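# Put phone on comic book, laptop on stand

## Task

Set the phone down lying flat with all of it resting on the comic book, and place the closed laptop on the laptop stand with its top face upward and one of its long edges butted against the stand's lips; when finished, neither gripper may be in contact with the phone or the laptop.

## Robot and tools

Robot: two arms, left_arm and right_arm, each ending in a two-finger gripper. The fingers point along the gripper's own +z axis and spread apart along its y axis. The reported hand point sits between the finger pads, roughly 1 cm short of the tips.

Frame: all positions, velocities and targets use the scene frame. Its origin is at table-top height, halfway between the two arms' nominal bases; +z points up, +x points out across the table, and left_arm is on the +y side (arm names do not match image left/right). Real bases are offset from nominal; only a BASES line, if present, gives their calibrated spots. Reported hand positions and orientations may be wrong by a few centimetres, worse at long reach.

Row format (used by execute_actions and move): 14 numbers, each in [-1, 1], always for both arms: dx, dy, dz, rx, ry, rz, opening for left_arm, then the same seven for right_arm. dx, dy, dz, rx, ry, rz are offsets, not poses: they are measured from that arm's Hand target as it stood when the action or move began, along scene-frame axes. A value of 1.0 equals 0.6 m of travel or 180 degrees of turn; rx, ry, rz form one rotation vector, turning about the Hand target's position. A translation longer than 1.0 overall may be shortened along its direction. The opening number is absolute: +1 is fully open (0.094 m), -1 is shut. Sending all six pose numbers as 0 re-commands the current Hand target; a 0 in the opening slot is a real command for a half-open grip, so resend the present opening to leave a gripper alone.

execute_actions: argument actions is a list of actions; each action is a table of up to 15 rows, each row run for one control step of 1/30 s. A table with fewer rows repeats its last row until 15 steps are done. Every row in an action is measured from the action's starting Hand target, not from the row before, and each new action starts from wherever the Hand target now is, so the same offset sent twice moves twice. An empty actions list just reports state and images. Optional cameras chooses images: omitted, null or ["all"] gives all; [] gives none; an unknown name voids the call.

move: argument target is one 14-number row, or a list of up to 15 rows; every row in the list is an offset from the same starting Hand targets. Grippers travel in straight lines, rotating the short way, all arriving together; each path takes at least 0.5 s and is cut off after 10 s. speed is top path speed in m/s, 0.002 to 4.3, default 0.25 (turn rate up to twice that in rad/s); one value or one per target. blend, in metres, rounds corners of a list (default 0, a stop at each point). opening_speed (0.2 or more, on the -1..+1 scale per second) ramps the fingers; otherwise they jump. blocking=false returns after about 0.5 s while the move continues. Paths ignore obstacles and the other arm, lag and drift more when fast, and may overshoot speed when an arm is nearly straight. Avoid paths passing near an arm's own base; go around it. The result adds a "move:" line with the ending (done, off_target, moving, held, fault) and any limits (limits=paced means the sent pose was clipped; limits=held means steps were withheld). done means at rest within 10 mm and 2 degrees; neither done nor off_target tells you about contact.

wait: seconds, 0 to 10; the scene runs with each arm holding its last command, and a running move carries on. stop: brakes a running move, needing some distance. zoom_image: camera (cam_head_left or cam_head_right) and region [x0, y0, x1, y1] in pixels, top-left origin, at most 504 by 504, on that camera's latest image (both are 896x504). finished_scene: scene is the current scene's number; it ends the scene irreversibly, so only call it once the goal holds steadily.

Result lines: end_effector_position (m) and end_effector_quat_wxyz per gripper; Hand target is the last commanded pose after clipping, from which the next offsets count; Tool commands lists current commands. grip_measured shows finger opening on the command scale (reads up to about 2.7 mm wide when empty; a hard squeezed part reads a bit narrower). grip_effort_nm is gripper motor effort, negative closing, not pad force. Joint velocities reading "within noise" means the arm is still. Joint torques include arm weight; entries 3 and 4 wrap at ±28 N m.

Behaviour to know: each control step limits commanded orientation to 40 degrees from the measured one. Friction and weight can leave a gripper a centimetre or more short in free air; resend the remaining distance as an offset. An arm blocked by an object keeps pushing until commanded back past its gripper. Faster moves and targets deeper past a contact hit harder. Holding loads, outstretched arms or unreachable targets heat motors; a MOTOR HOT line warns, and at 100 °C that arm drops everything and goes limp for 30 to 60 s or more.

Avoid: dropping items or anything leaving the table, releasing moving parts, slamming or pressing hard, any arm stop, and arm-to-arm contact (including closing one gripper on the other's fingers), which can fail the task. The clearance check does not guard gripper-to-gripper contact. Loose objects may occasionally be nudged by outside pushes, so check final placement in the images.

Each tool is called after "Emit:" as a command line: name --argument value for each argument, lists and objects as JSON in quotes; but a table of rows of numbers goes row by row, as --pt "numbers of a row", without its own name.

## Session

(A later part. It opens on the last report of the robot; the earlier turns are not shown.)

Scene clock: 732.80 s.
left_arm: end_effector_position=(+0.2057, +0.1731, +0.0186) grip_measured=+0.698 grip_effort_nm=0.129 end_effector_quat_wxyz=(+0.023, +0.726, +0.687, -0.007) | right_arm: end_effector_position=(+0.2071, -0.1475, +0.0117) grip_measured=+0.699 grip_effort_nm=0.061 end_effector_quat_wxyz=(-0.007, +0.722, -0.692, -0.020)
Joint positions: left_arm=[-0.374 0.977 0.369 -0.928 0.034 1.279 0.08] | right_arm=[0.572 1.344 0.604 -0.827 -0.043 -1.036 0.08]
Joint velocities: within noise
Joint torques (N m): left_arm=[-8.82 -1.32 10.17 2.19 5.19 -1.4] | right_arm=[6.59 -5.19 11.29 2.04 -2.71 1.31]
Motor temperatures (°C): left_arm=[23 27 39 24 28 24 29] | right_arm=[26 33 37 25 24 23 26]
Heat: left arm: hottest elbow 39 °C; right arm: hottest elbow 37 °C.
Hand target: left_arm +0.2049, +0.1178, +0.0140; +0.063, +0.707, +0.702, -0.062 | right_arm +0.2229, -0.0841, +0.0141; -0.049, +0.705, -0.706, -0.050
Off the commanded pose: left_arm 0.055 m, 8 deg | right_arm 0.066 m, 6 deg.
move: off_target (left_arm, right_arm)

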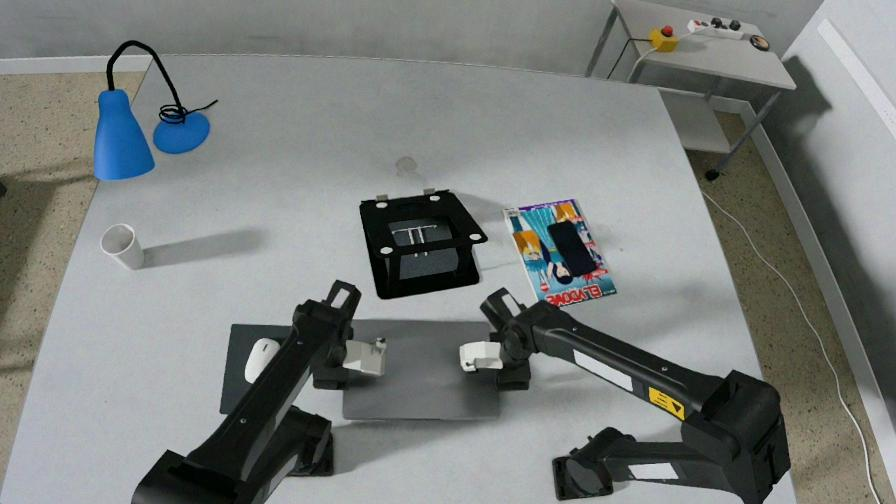

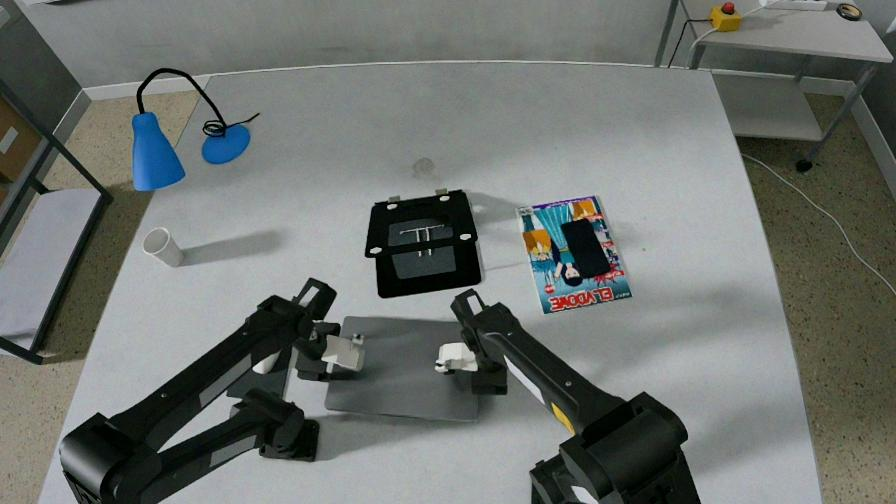

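Emit:
move --pt "0 0 0.1 0 0 0 0.7 0.0 0.0 0.1 0 0 0 0.7" --speed '[0.06]'

Emit:
zoom_image --camera "cam_head_left" --region '[280, 280, 580, 440]'

Emit:
zoom_image --camera "cam_head_right" --region '[260, 280, 560, 440]'

Scene clock: 739.97 s.
left_arm: end_effector_position=(+0.1703, +0.1609, +0.0361) grip_measured=+0.698 grip_effort_nm=0.110 end_effector_quat_wxyz=(-0.008, +0.707, +0.705, -0.054) | right_arm: end_effector_position=(+0.1805, -0.1470, +0.0350) grip_measured=+0.699 grip_effort_nm=0.046 end_effector_quat_wxyz=(+0.039, +0.713, -0.699, -0.041)
Joint positions: left_arm=[-0.454 0.91 0.388 -1.103 0.096 1.151 0.08] | right_arm=[0.613 1.299 0.639 -1.003 -0.067 -0.975 0.08]
Joint velocities: within noise
Joint torques (N m): left_arm=[-4.78 -5.13 18.4 1.01 2.72 -0.49] | right_arm=[3.72 -10.58 14.82 1.22 -1.94 0.75]
Motor temperatures (°C): left_arm=[23 27 39 24 42 24 29] | right_arm=[26 33 39 25 29 24 25]
Heat: left arm: hottest wrist yaw 42 °C; right arm: hottest elbow 39 °C.
Hand target: left_arm +0.2049, +0.1178, +0.0741; +0.063, +0.707, +0.702, -0.062 | right_arm +0.2229, -0.0841, +0.0740; -0.049, +0.705, -0.706, -0.050
Off the commanded pose: left_arm 0.067 m, 8 deg | right_arm 0.085 m, 10 deg.
move: off_target (left_arm, right_arm)

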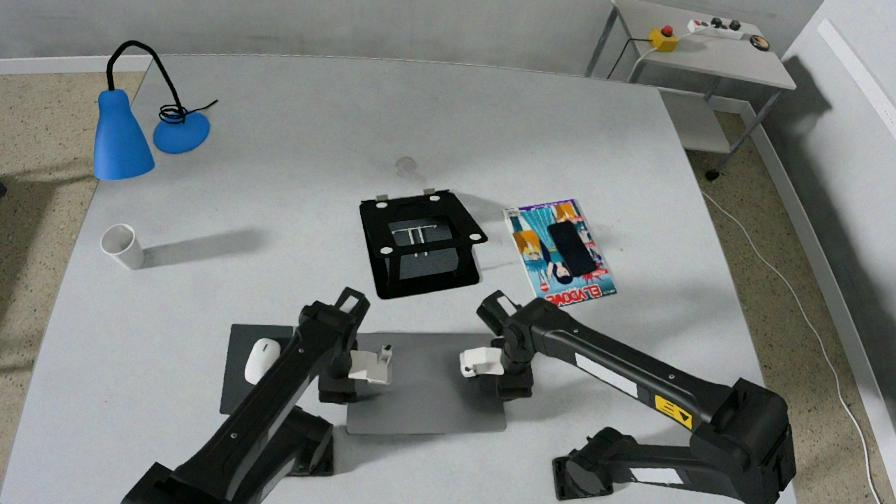

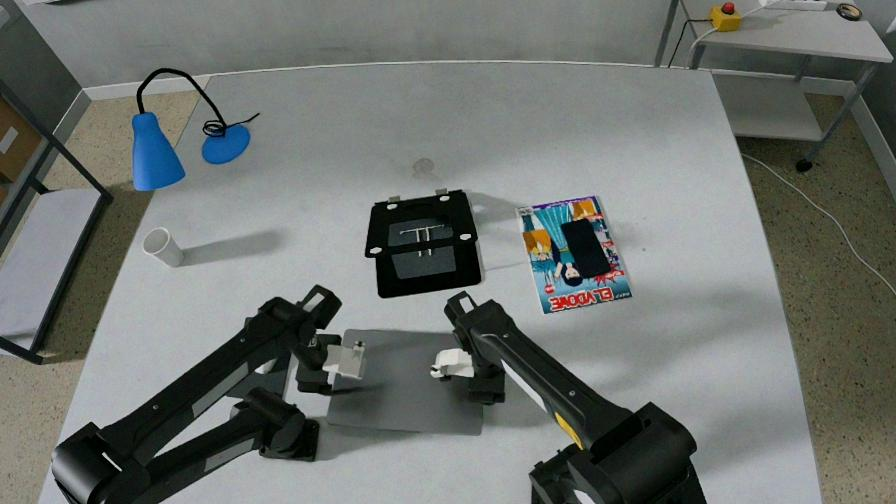

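Scaled by 1.680.

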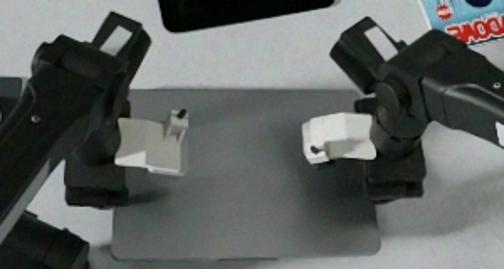

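Scaled by 1.680.

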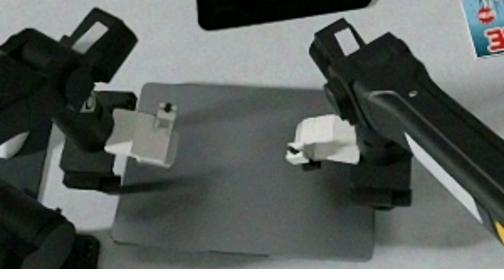

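Emit:
move --pt "0.06 0 0.1 0 0 0 0.7 0.05 0.0 0.1 0 0 0 0.7" --speed '[0.06]'

Emit:
zoom_image --camera "cam_head_left" --region '[280, 280, 580, 440]'

Emit:
zoom_image --camera "cam_head_right" --region '[260, 280, 560, 440]'

Scene clock: 746.07 s.
left_arm: end_effector_position=(+0.2194, +0.1246, +0.1107) grip_measured=+0.698 grip_effort_nm=0.110 end_effector_quat_wxyz=(+0.041, +0.706, +0.703, -0.071) | right_arm: end_effector_position=(+0.2331, -0.0925, +0.1188) grip_measured=+0.699 grip_effort_nm=0.046 end_effector_quat_wxyz=(-0.034, +0.706, -0.705, -0.053)
Joint positions: left_arm=[-0.461 0.936 0.612 -1.219 0.162 1.141 0.08] | right_arm=[0.629 1.272 0.871 -1.118 -0.116 -0.935 0.08]
Joint velocities: within noise
Joint torques (N m): left_arm=[-0.85 -4.13 16.25 -0.21 0.07 0.08] | right_arm=[-0.44 -8.76 11.88 -0.06 -0.02 0.09]
Motor temperatures (°C): left_arm=[23 27 40 24 41 24 29] | right_arm=[26 33 40 25 29 24 25]
Heat: left arm: hottest wrist yaw 41 °C; right arm: hottest elbow 40 °C.
Hand target: left_arm +0.2410, +0.1179, +0.1341; +0.063, +0.707, +0.702, -0.061 | right_arm +0.2528, -0.0840, +0.1340; -0.049, +0.705, -0.706, -0.050
Off the commanded pose: left_arm 0.032 m, 3 deg | right_arm 0.026 m, 2 deg.
move: off_target (left_arm, right_arm)

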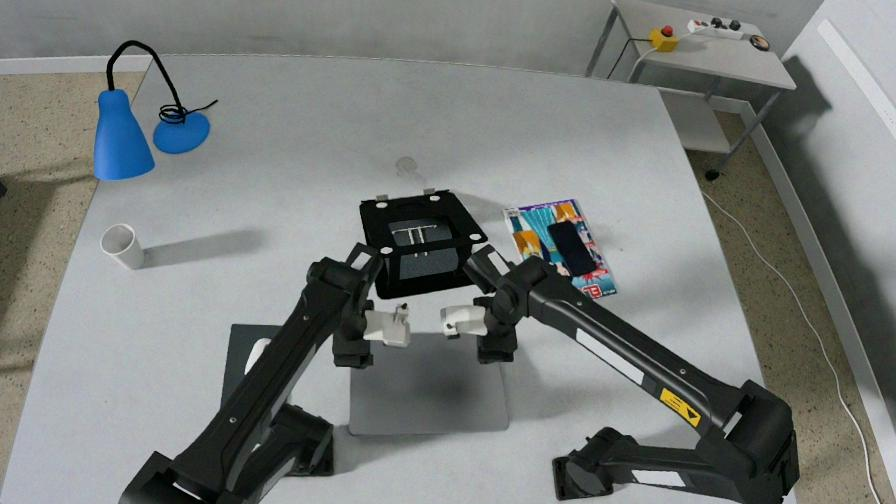

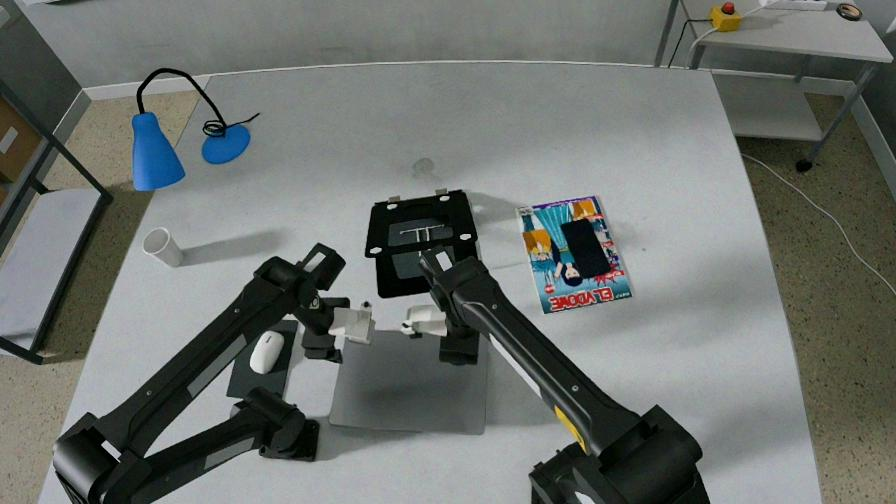

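Scaled by 1.680.

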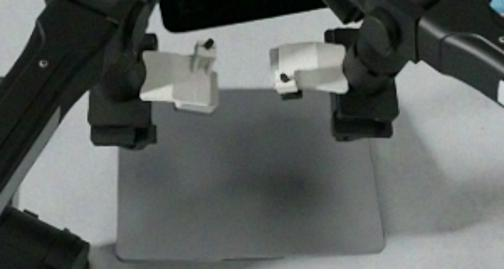

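Scaled by 1.680.

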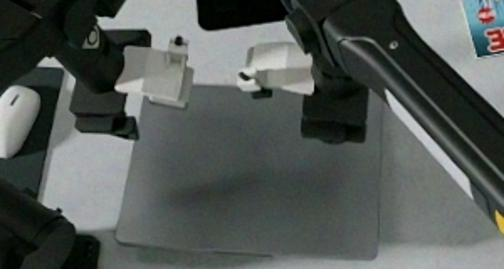

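Emit:
zoom_image --camera "cam_head_left" --region '[335, 400, 435, 450]'

Emit:
zoom_image --camera "cam_head_left" --region '[430, 400, 530, 450]'

Emit:
zoom_image --camera "cam_head_right" --region '[400, 395, 500, 445]'

Scaled by 5.040.

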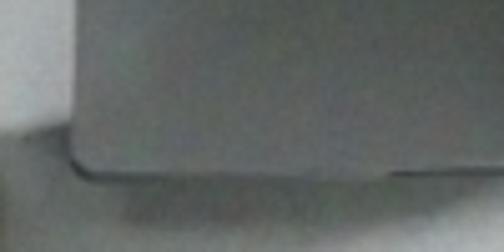

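Scaled by 5.040.

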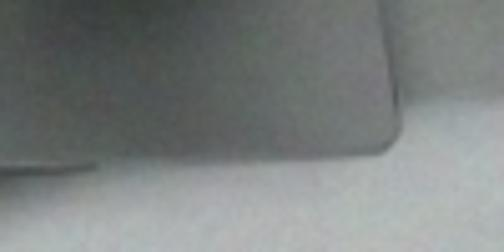

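Scaled by 5.040.

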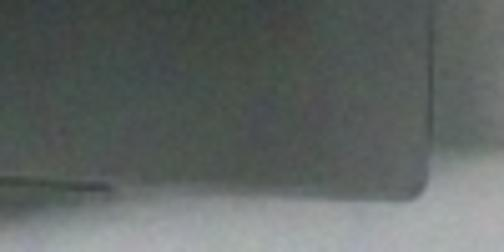

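Emit:
move --pt "-0.05 0.1 0.03 0 0 0 0.7 -0.05 -0.1 0.03 0 0 0 0.7" --pt "-0.093 0.22 0.0 -0.028 0 0 0.7 -0.097 -0.227 0.0 0.028 0 0 0.7" --pt "-0.093 0.22 -0.2 -0.028 0 0 0.7 -0.097 -0.227 -0.2 0.028 0 0 0.7" --pt "-0.093 0.12 -0.2 -0.028 0 0 0.7 -0.097 -0.14 -0.2 0.028 0 0 0.7" --speed '[0.15,0.2,0.2,0.1]'

Emit:
zoom_image --camera "cam_head_left" --region '[280, 280, 580, 480]'

Emit:
zoom_image --camera "cam_head_right" --region '[260, 280, 560, 480]'

Scene clock: 776.53 s.
left_arm: end_effector_position=(+0.1865, +0.1918, +0.0164) grip_measured=+0.698 grip_effort_nm=0.110 end_effector_quat_wxyz=(+0.092, +0.701, +0.701, -0.095) | right_arm: end_effector_position=(+0.1861, -0.1753, +0.0128) grip_measured=+0.699 grip_effort_nm=0.046 end_effector_quat_wxyz=(-0.075, +0.699, -0.706, -0.083)
Joint positions: left_arm=[-0.062 0.899 0.307 -0.974 0.266 1.537 0.08] | right_arm=[0.413 1.192 0.467 -0.762 -0.209 -1.135 0.08]
Joint velocities: within noise
Joint torques (N m): left_arm=[-2.67 -3.14 7.73 0.66 0.12 -0.06] | right_arm=[1.55 -5.07 7.87 0.69 -0.08 0.23]
Motor temperatures (°C): left_arm=[23 26 44 24 31 24 28] | right_arm=[26 33 40 25 25 24 25]
Heat: left arm: hottest elbow 44 °C; right arm: hottest elbow 40 °C.
Hand target: left_arm +0.1851, +0.1898, +0.0141; +0.094, +0.704, +0.698, -0.092 | right_arm +0.1947, -0.1680, +0.0140; -0.080, +0.702, -0.703, -0.081
Off the commanded pose: left_arm 0.003 m, 1 deg | right_arm 0.011 m, 1 deg.
move: off_target (right_arm)

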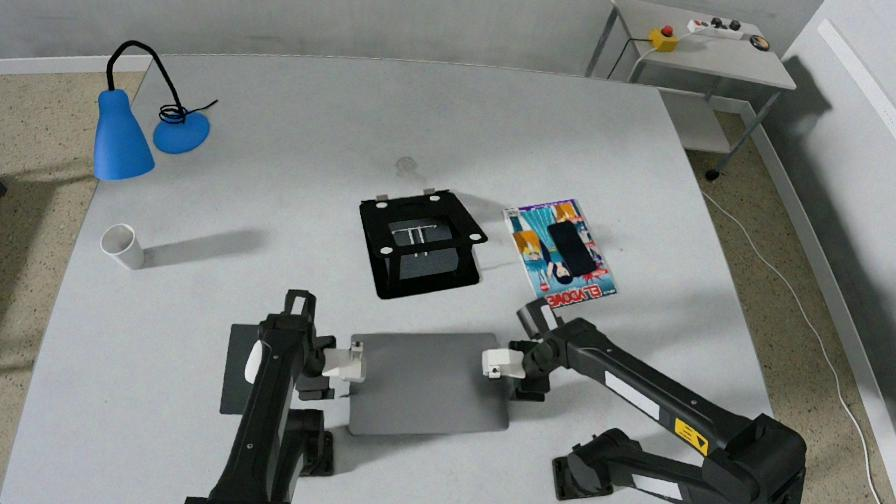

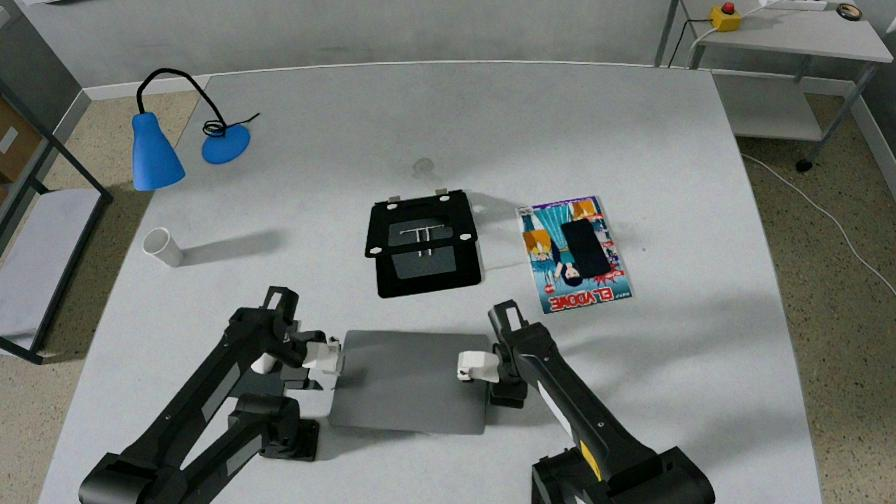

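Scaled by 1.680.

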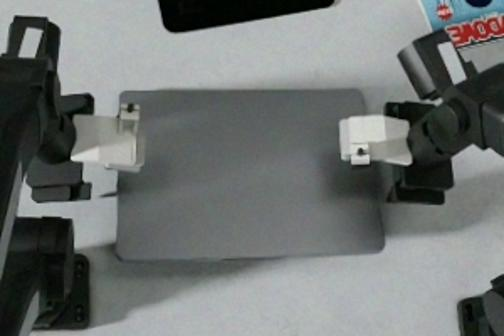

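Scaled by 1.680.

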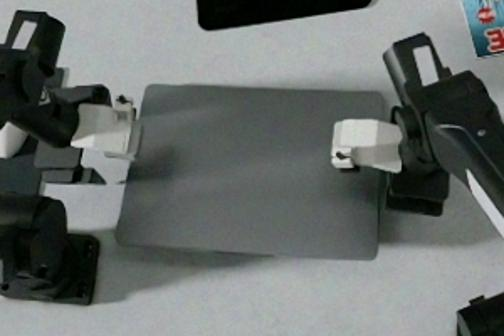

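Emit:
move --pt "0.02 -0.165 0 0 0 0 0.7 0.02 0.13 0 0 0 0 0.7" --speed '[0.06]' --cameras '[]'

Emit:
move --pt "0.06 0 0.02 0 0 0 0.7 0.06 0.0 0.02 0 0 0 0.7" --speed '[0.05]'

Emit:
zoom_image --camera "cam_head_left" --region '[280, 280, 580, 480]'

Scene clock: 782.47 s.
left_arm: end_effector_position=(+0.1866, +0.1600, +0.0125) grip_measured=+0.698 grip_effort_nm=0.110 end_effector_quat_wxyz=(+0.036, +0.720, +0.692, -0.036) | right_arm: end_effector_position=(+0.1848, -0.1581, +0.0122) grip_measured=+0.699 grip_effort_nm=0.022 end_effector_quat_wxyz=(-0.032, +0.724, -0.688, -0.045)
Joint positions: left_arm=[-0.422 0.942 0.33 -0.922 0.095 1.215 0.08] | right_arm=[0.544 1.25 0.521 -0.803 -0.104 -1.07 0.08]
Joint velocities: within noise
Joint torques (N m): left_arm=[-10.58 -0.67 12.18 3.25 5.85 -1.34] | right_arm=[6.42 -2.26 11.82 2.82 -3.25 1.42]
Motor temperatures (°C): left_arm=[23 26 42 24 33 24 28] | right_arm=[26 33 40 25 26 24 25]
Heat: left arm: hottest elbow 42 °C; right arm: hottest elbow 40 °C.
Hand target: left_arm +0.1971, +0.0908, +0.0141; +0.094, +0.704, +0.698, -0.092 | right_arm +0.2067, -0.0901, +0.0141; -0.080, +0.702, -0.703, -0.081
Off the commanded pose: left_arm 0.070 m, 9 deg | right_arm 0.072 m, 7 deg.
move: off_target (left_arm, right_arm)
No camera images: "cameras" was empty.

Scene clock: 783.83 s.
left_arm: end_effector_position=(+0.1881, +0.1592, +0.0121) grip_measured=+0.698 grip_effort_nm=0.110 end_effector_quat_wxyz=(+0.007, +0.715, +0.697, -0.053) | right_arm: end_effector_position=(+0.1881, -0.1588, +0.0151) grip_measured=+0.699 grip_effort_nm=0.022 end_effector_quat_wxyz=(-0.003, +0.720, -0.691, -0.058)
Joint positions: left_arm=[-0.414 1.018 0.367 -0.949 0.104 1.213 0.08] | right_arm=[0.53 1.295 0.569 -0.87 -0.113 -1.078 0.08]
Joint velocities: within noise
Joint torques (N m): left_arm=[-5.54 -0.85 16.53 3.23 5.49 -0.74] | right_arm=[3.08 -3.31 14.63 3.03 -3.05 0.92]
Motor temperatures (°C): left_arm=[23 26 42 24 38 24 28] | right_arm=[26 33 40 25 28 24 25]
Heat: left arm: hottest elbow 42 °C; right arm: hottest elbow 40 °C.
Hand target: left_arm +0.2330, +0.0908, +0.0260; +0.094, +0.703, +0.699, -0.092 | right_arm +0.2427, -0.0901, +0.0261; -0.080, +0.702, -0.703, -0.081
Off the commanded pose: left_arm 0.083 m, 11 deg | right_arm 0.088 m, 10 deg.
move: off_target (left_arm, right_arm)

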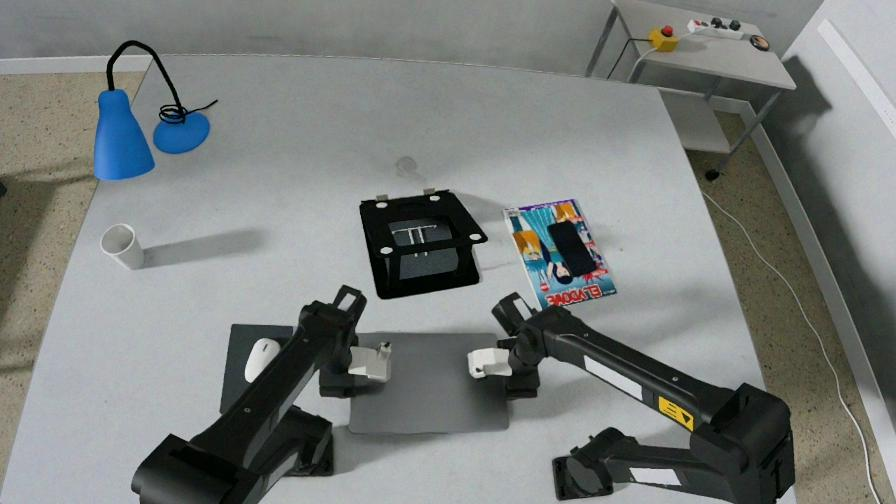

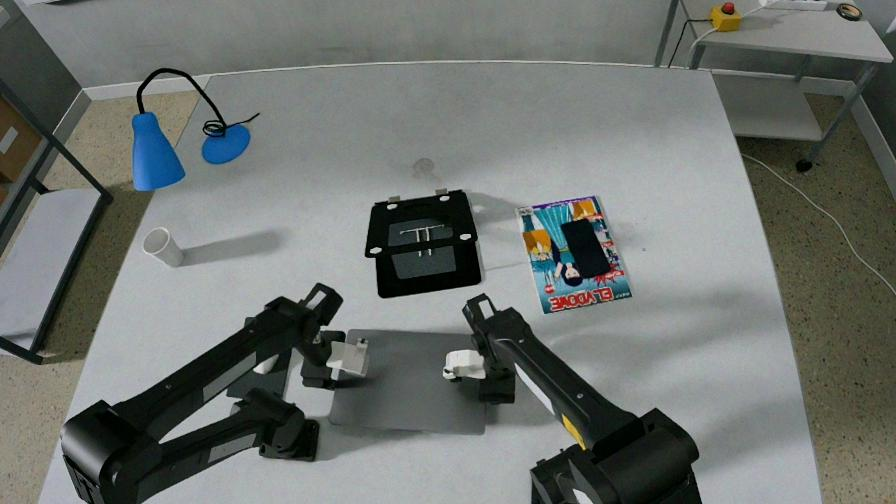

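Scaled by 1.680.

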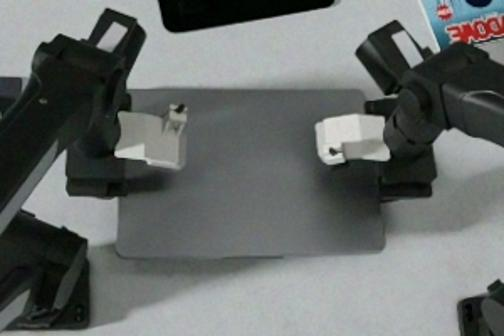

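Emit:
move --pt "0 0 0.06 0 0 0 0.7 0.0 0.0 0.06 0 0 0 0.7" --speed '[0.04]'

Emit:
zoom_image --camera "cam_head_left" --region '[280, 280, 580, 480]'

Emit:
zoom_image --camera "cam_head_right" --region '[260, 280, 560, 480]'

Scene clock: 787.27 s.
left_arm: end_effector_position=(+0.1835, +0.1534, +0.0182) grip_measured=+0.699 grip_effort_nm=0.100 end_effector_quat_wxyz=(+0.005, +0.703, +0.707, -0.080) | right_arm: end_effector_position=(+0.1838, -0.1618, +0.0224) grip_measured=+0.699 grip_effort_nm=0.027 end_effector_quat_wxyz=(+0.018, +0.711, -0.700, -0.069)
Joint positions: left_arm=[-0.408 1.018 0.383 -0.989 0.152 1.19 0.08] | right_arm=[0.521 1.295 0.592 -0.938 -0.124 -1.064 0.08]
Joint velocities: within noise
Joint torques (N m): left_arm=[-6.65 -5.25 19.9 1.22 3.88 -0.59] | right_arm=[3.6 -8.7 16.25 1.46 -2.82 0.78]
Motor temperatures (°C): left_arm=[23 26 42 24 45 24 28] | right_arm=[26 33 42 25 31 24 25]
Heat: left arm: hottest wrist yaw 45 °C; right arm: hottest elbow 42 °C.
Hand target: left_arm +0.2331, +0.0909, +0.0621; +0.094, +0.703, +0.698, -0.092 | right_arm +0.2427, -0.0901, +0.0620; -0.080, +0.702, -0.703, -0.081
Off the commanded pose: left_arm 0.091 m, 10 deg | right_arm 0.101 m, 11 deg.
move: off_target (left_arm, right_arm)

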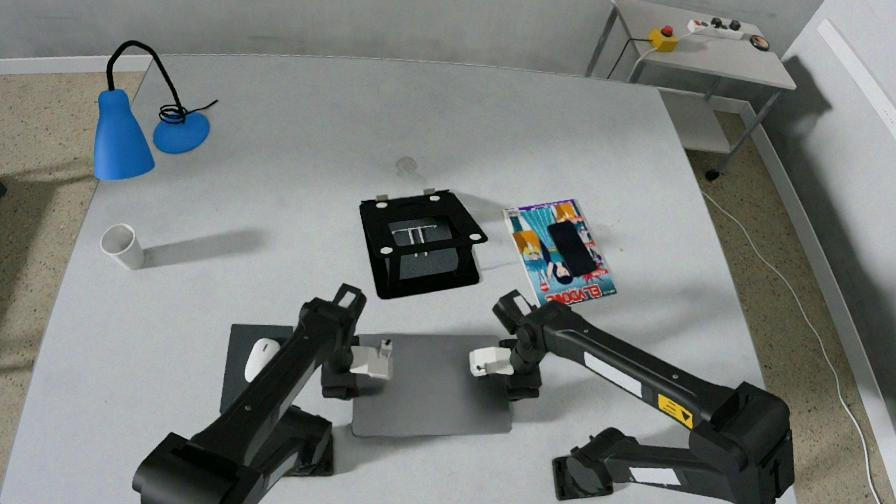

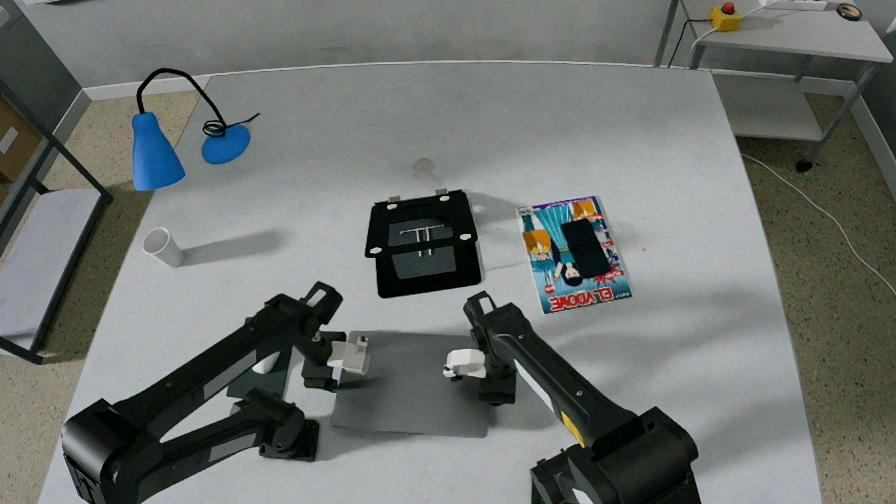

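Scaled by 1.680.

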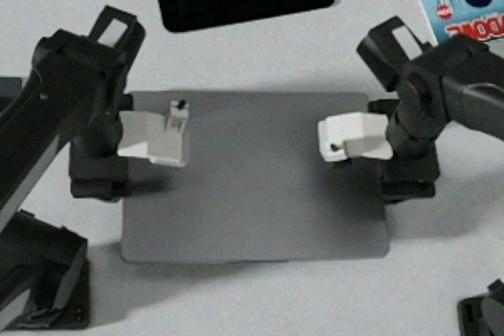

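Scaled by 1.680.

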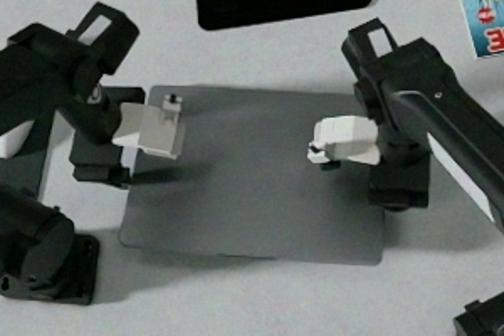

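Emit:
move --pt "0 0 0.06 0 0 0 0.7 0.0 0.0 0.05 0 0 0 0.7" --speed '[0.04]'

Emit:
zoom_image --camera "cam_head_left" --region '[280, 280, 580, 480]'

Emit:
zoom_image --camera "cam_head_right" --region '[260, 280, 560, 480]'

Scene clock: 791.37 s.
left_arm: end_effector_position=(+0.2142, +0.1041, +0.0813) grip_measured=+0.699 grip_effort_nm=0.095 end_effector_quat_wxyz=(+0.070, +0.700, +0.704, -0.101) | right_arm: end_effector_position=(+0.2303, -0.1020, +0.0841) grip_measured=+0.699 grip_effort_nm=0.022 end_effector_quat_wxyz=(-0.066, +0.700, -0.706, -0.084)
Joint positions: left_arm=[-0.498 0.964 0.536 -1.071 0.236 1.088 0.08] | right_arm=[0.572 1.268 0.758 -0.965 -0.192 -0.977 0.08]
Joint velocities: within noise
Joint torques (N m): left_arm=[-2.14 -3.25 14.32 0.66 0.05 -0.04] | right_arm=[1.26 -8.64 9.91 0.64 -0.08 0.22]
Motor temperatures (°C): left_arm=[23 26 43 24 46 24 28] | right_arm=[26 33 43 25 32 24 25]
Heat: left arm: hottest wrist yaw 46 °C; right arm: hottest elbow 43 °C.
Hand target: left_arm +0.2330, +0.0908, +0.0980; +0.094, +0.704, +0.698, -0.092 | right_arm +0.2427, -0.0900, +0.0922; -0.080, +0.702, -0.703, -0.081
Off the commanded pose: left_arm 0.029 m, 3 deg | right_arm 0.019 m, 2 deg.
move: off_target (left_arm, right_arm)

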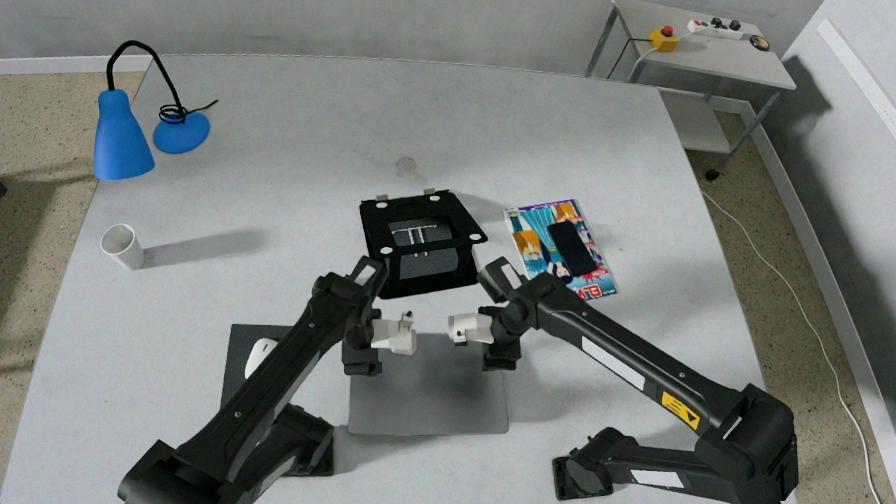

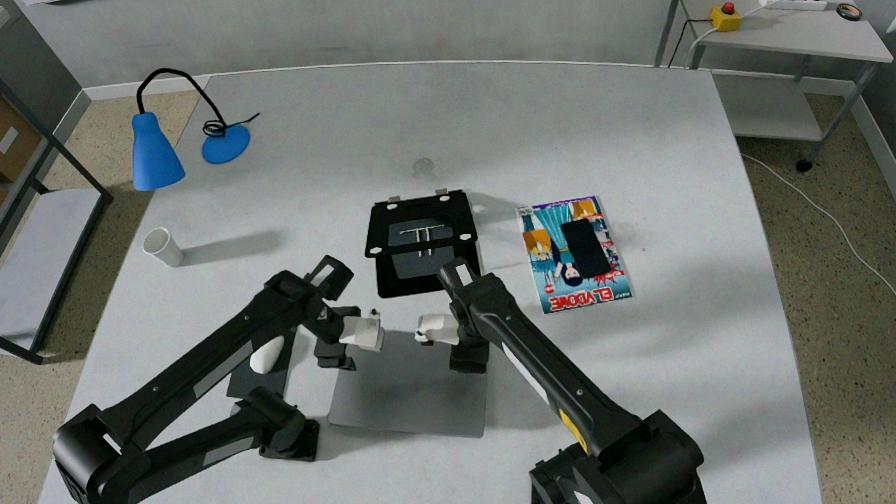

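Scaled by 1.680.

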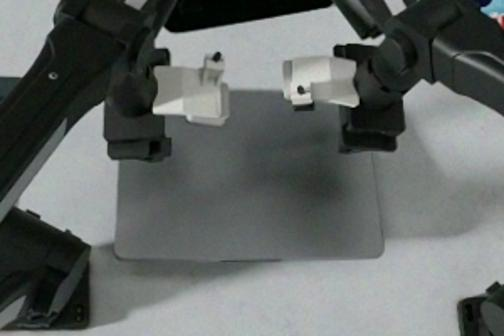

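Scaled by 1.680.

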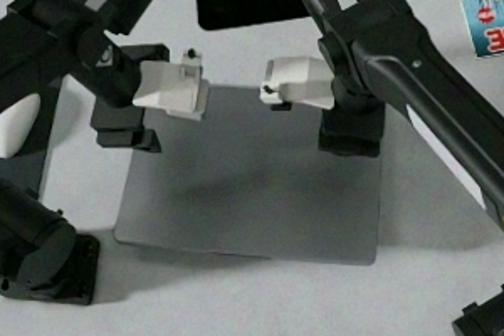

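Emit:
move --pt "0 0 0.1 0.084 0 0 -1 0 -0.05 0.1 -0.084 0 0 0.7" --pt "-0.33 -0.115 0.1 0.084 0 0 -1 0.03 -0.45 0.17 -0.084 0 0 0.7" --pt "-0.33 -0.115 -0.135 0.084 0 0 -1 0.03 -0.45 0.17 -0.084 0 0 0.7" --speed '[0.15,0.25,0.15]'

Emit:
zoom_image --camera "cam_head_left" --region '[280, 280, 600, 504]'

Scene clock: 819.03 s.
left_arm: end_effector_position=(+0.0380, +0.0203, +0.0216) grip_measured=-0.981 grip_effort_nm=-0.989 end_effector_quat_wxyz=(+0.001, +0.707, +0.707, -0.003) | right_arm: end_effector_position=(+0.2437, -0.3542, +0.1740) grip_measured=+0.699 grip_effort_nm=0.022 end_effector_quat_wxyz=(+0.027, +0.708, -0.706, -0.003)
Joint positions: left_arm=[-1.563 1.124 0.465 -0.906 0.002 0.037 0.001] | right_arm=[-0.143 1.103 0.893 -1.398 0.039 -1.711 0.08]
Joint velocities: within noise
Joint torques (N m): left_arm=[-2.49 -6.07 7.87 0.75 -0.13 -0.07] | right_arm=[-0.44 -7 12.36 -0.34 -0.08 0.08]
Motor temperatures (°C): left_arm=[23 26 41 24 34 24 28] | right_arm=[26 33 41 25 27 24 25]
Heat: left arm: hottest elbow 41 °C; right arm: hottest elbow 41 °C.
Hand target: left_arm +0.0351, +0.0218, +0.0170; +0.000, +0.710, +0.705, +0.000 | right_arm +0.2608, -0.3600, +0.1942; +0.013, +0.706, -0.708, +0.013
Off the commanded pose: left_arm 0.006 m, 1 deg | right_arm 0.027 m, 2 deg.
move: off_target (right_arm)

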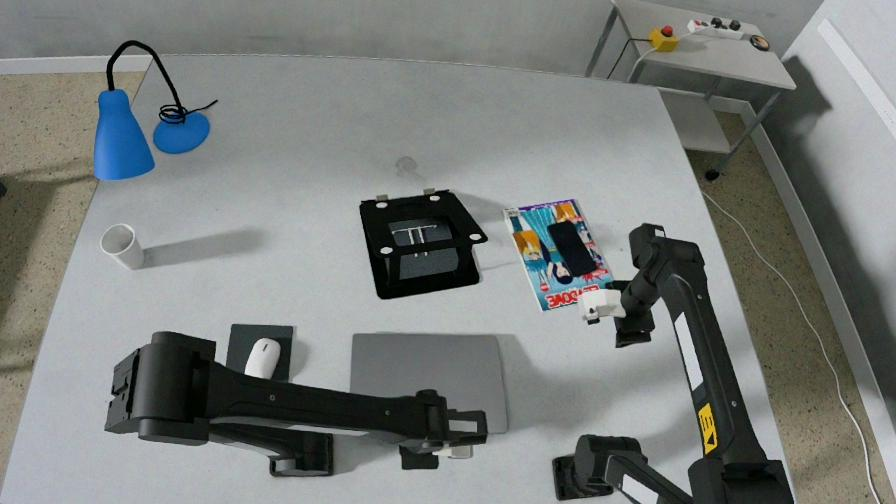

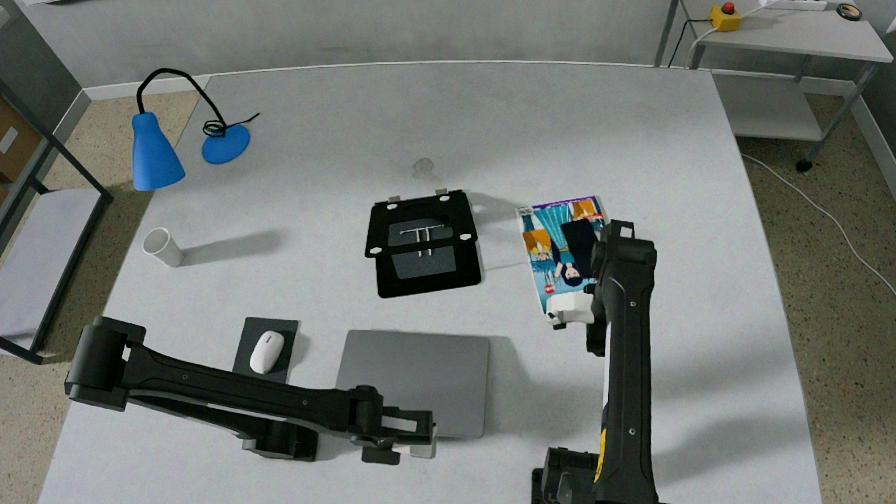

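Scaled by 1.575.

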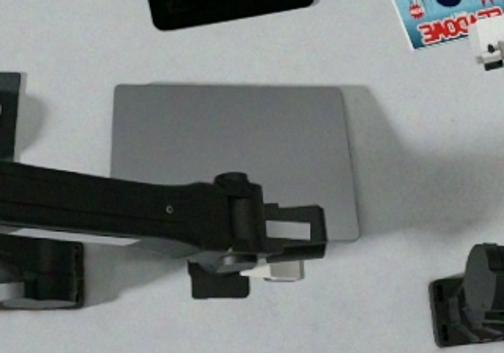

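Emit:
move --pt "0 -0.06 -0.01 0 0 0 -1 0 0 0 0 0 0 0.7" --pt "0.24 -0.06 -0.01 0 0 0 -1 0 0 0 0 0 0 0.7" --speed '[0.1,0.08]'

Emit:
zoom_image --camera "cam_head_left" --region '[280, 180, 600, 404]'

Scene clock: 826.67 s.
left_arm: end_effector_position=(+0.1512, +0.0033, +0.0092) grip_measured=-0.982 grip_effort_nm=-0.974 end_effector_quat_wxyz=(-0.023, +0.716, +0.698, -0.006) | right_arm: end_effector_position=(+0.2436, -0.3542, +0.1740) grip_measured=+0.699 grip_effort_nm=0.027 end_effector_quat_wxyz=(+0.027, +0.708, -0.705, -0.003)
Joint positions: left_arm=[-1.116 1.331 0.584 -0.864 0.024 0.51 0.001] | right_arm=[-0.143 1.103 0.893 -1.398 0.039 -1.711 0.08]
Joint velocities: within noise
Joint torques (N m): left_arm=[1.96 -5.3 11.92 1.42 -0.96 0.18] | right_arm=[-0.44 -6.89 12.4 -0.29 -0.08 0.08]
Motor temperatures (°C): left_arm=[23 26 40 24 34 24 29] | right_arm=[26 33 42 25 26 24 25]
Heat: left arm: hottest elbow 40 °C; right arm: hottest elbow 42 °C.
Hand target: left_arm +0.1792, -0.0143, +0.0110; +0.000, +0.710, +0.705, +0.000 | right_arm +0.2607, -0.3600, +0.1942; +0.013, +0.706, -0.708, +0.012
Off the commanded pose: left_arm 0.033 m, 3 deg | right_arm 0.027 m, 2 deg.
move: off_target (left_arm, right_arm)

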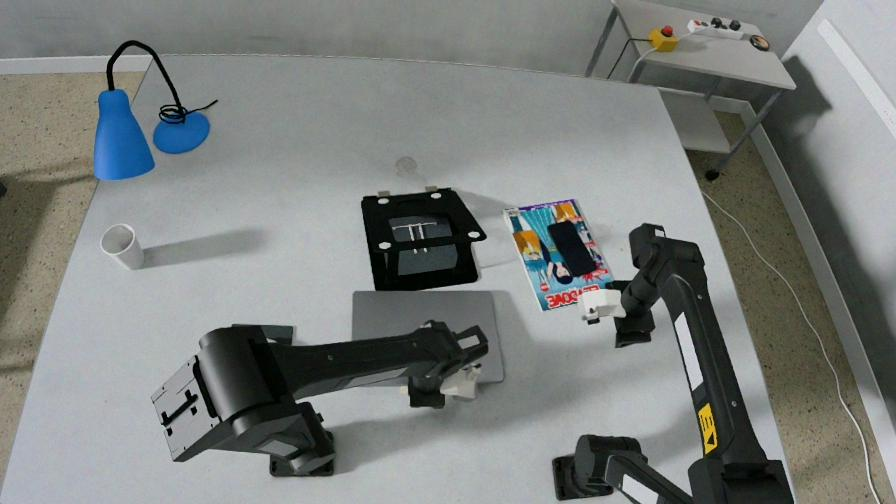

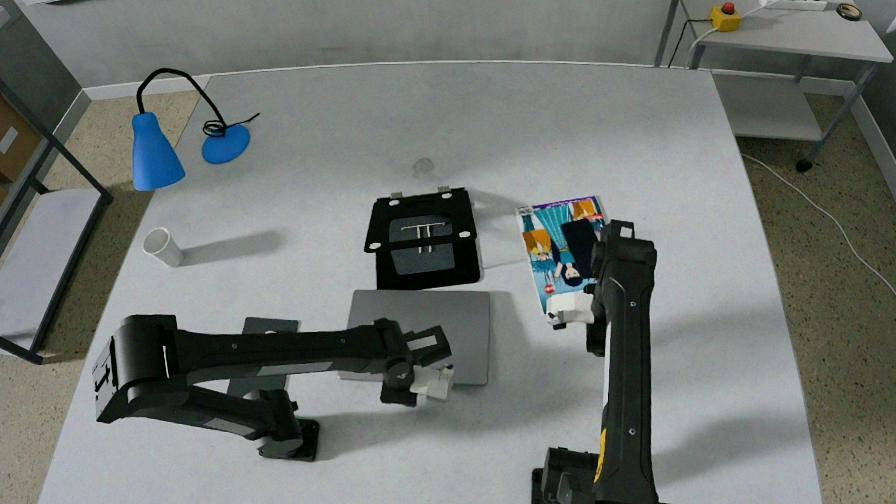

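Scaled by 1.575.

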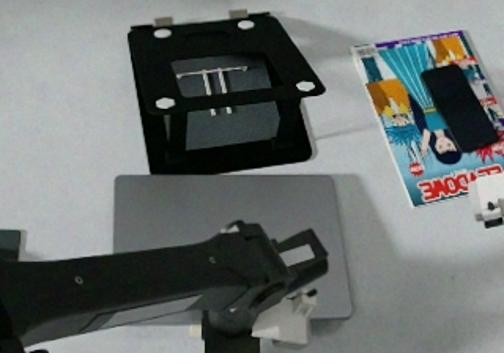

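Emit:
move --pt "-0.1 0 0.0 0 0 0 -1 0 0 0.05 0.12 -0.12 0.23 0.06" --pt "-0.1 0 0.3 0 0 0 -1 0 -0.05 0.05 0.238 -0.238 0.458 0.06" --pt "0.152 0.5 0.315 -0.239 -0.238 -0.455 0.06 0.015 0.15 0.01 0.238 -0.238 0.458 0.06" --speed '[0.2,0.25,0.3]'

Emit:
zoom_image --camera "cam_head_left" --region '[220, 180, 640, 450]'

Emit:
zoom_image --camera "cam_head_right" --region '[220, 180, 640, 450]'

Scene clock: 854.60 s.
left_arm: end_effector_position=(+0.2725, +0.2856, +0.2038) grip_measured=-0.981 grip_effort_nm=-0.974 end_effector_quat_wxyz=(+0.585, +0.660, +0.257, +0.395) | right_arm: end_effector_position=(+0.2701, -0.2732, +0.2034) grip_measured=+0.061 grip_effort_nm=-0.085 end_effector_quat_wxyz=(+0.672, -0.698, +0.106, -0.225)
Joint positions: left_arm=[0.925 0.709 0.146 0.283 1.559 2.074 0.001] | right_arm=[-0.49 1.099 0.312 0.439 -1.583 -2.091 0.05]
Joint velocities: left_arm=[-0.015 0.024 -0.032 0.237 0.022 0.007 -0.001] | right_arm=[within noise]
Joint torques (N m): left_arm=[-1.73 -0.32 8.95 1.81 0.29 0] | right_arm=[1.44 -4.25 6.45 1.51 -0.27 0.28]
Motor temperatures (°C): left_arm=[23 26 40 24 32 24 29] | right_arm=[26 32 42 25 26 24 25]
Heat: left arm: hottest elbow 40 °C; right arm: hottest elbow 42 °C.
Hand target: left_arm +0.2704, +0.2858, +0.2000; +0.525, +0.833, +0.097, +0.147 | right_arm +0.2697, -0.2700, +0.2001; +0.473, -0.880, +0.014, -0.027
Tool commands: left_gripper/opening=-1.0 right_gripper/opening=+0.06
Off the commanded pose: left_arm 0.004 m, 62 deg; orientation clipped | right_arm 0.005 m, 42 deg; orientation clipped.
joint sent to its limit (left arm) — joint 5 (wrist yaw), upper limit; joint 6 (wrist roll), upper limit.
joint sent to its limit (right arm) — joint 5 (wrist yaw), lower limit.
move: moving (left_arm; no rest 5 s after the path's end), off_target (right_arm); path passed 2 of 3 targets; target 3's new opening was not sent; limits=paced

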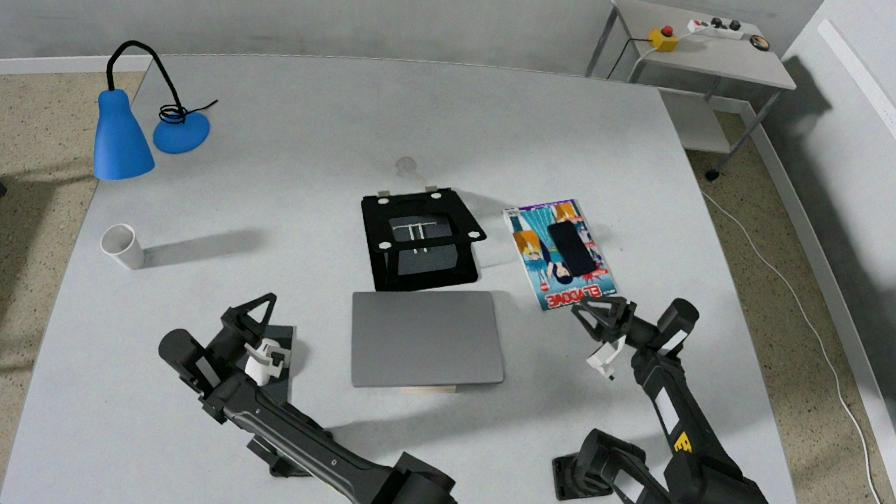

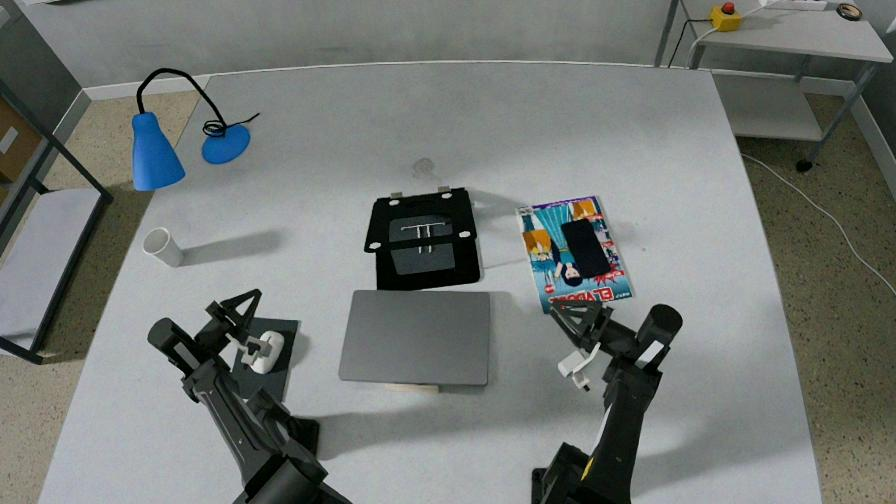

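Scaled by 1.200.

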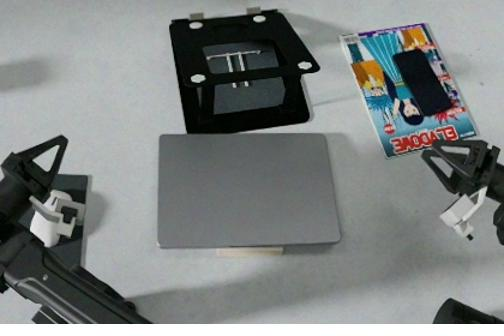

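Scaled by 1.200.

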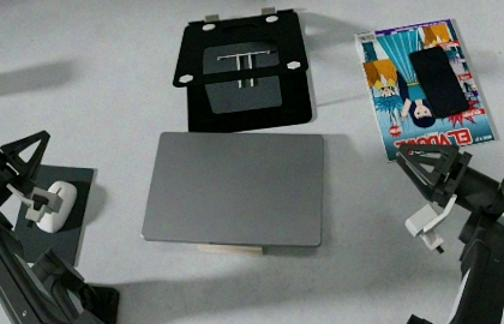

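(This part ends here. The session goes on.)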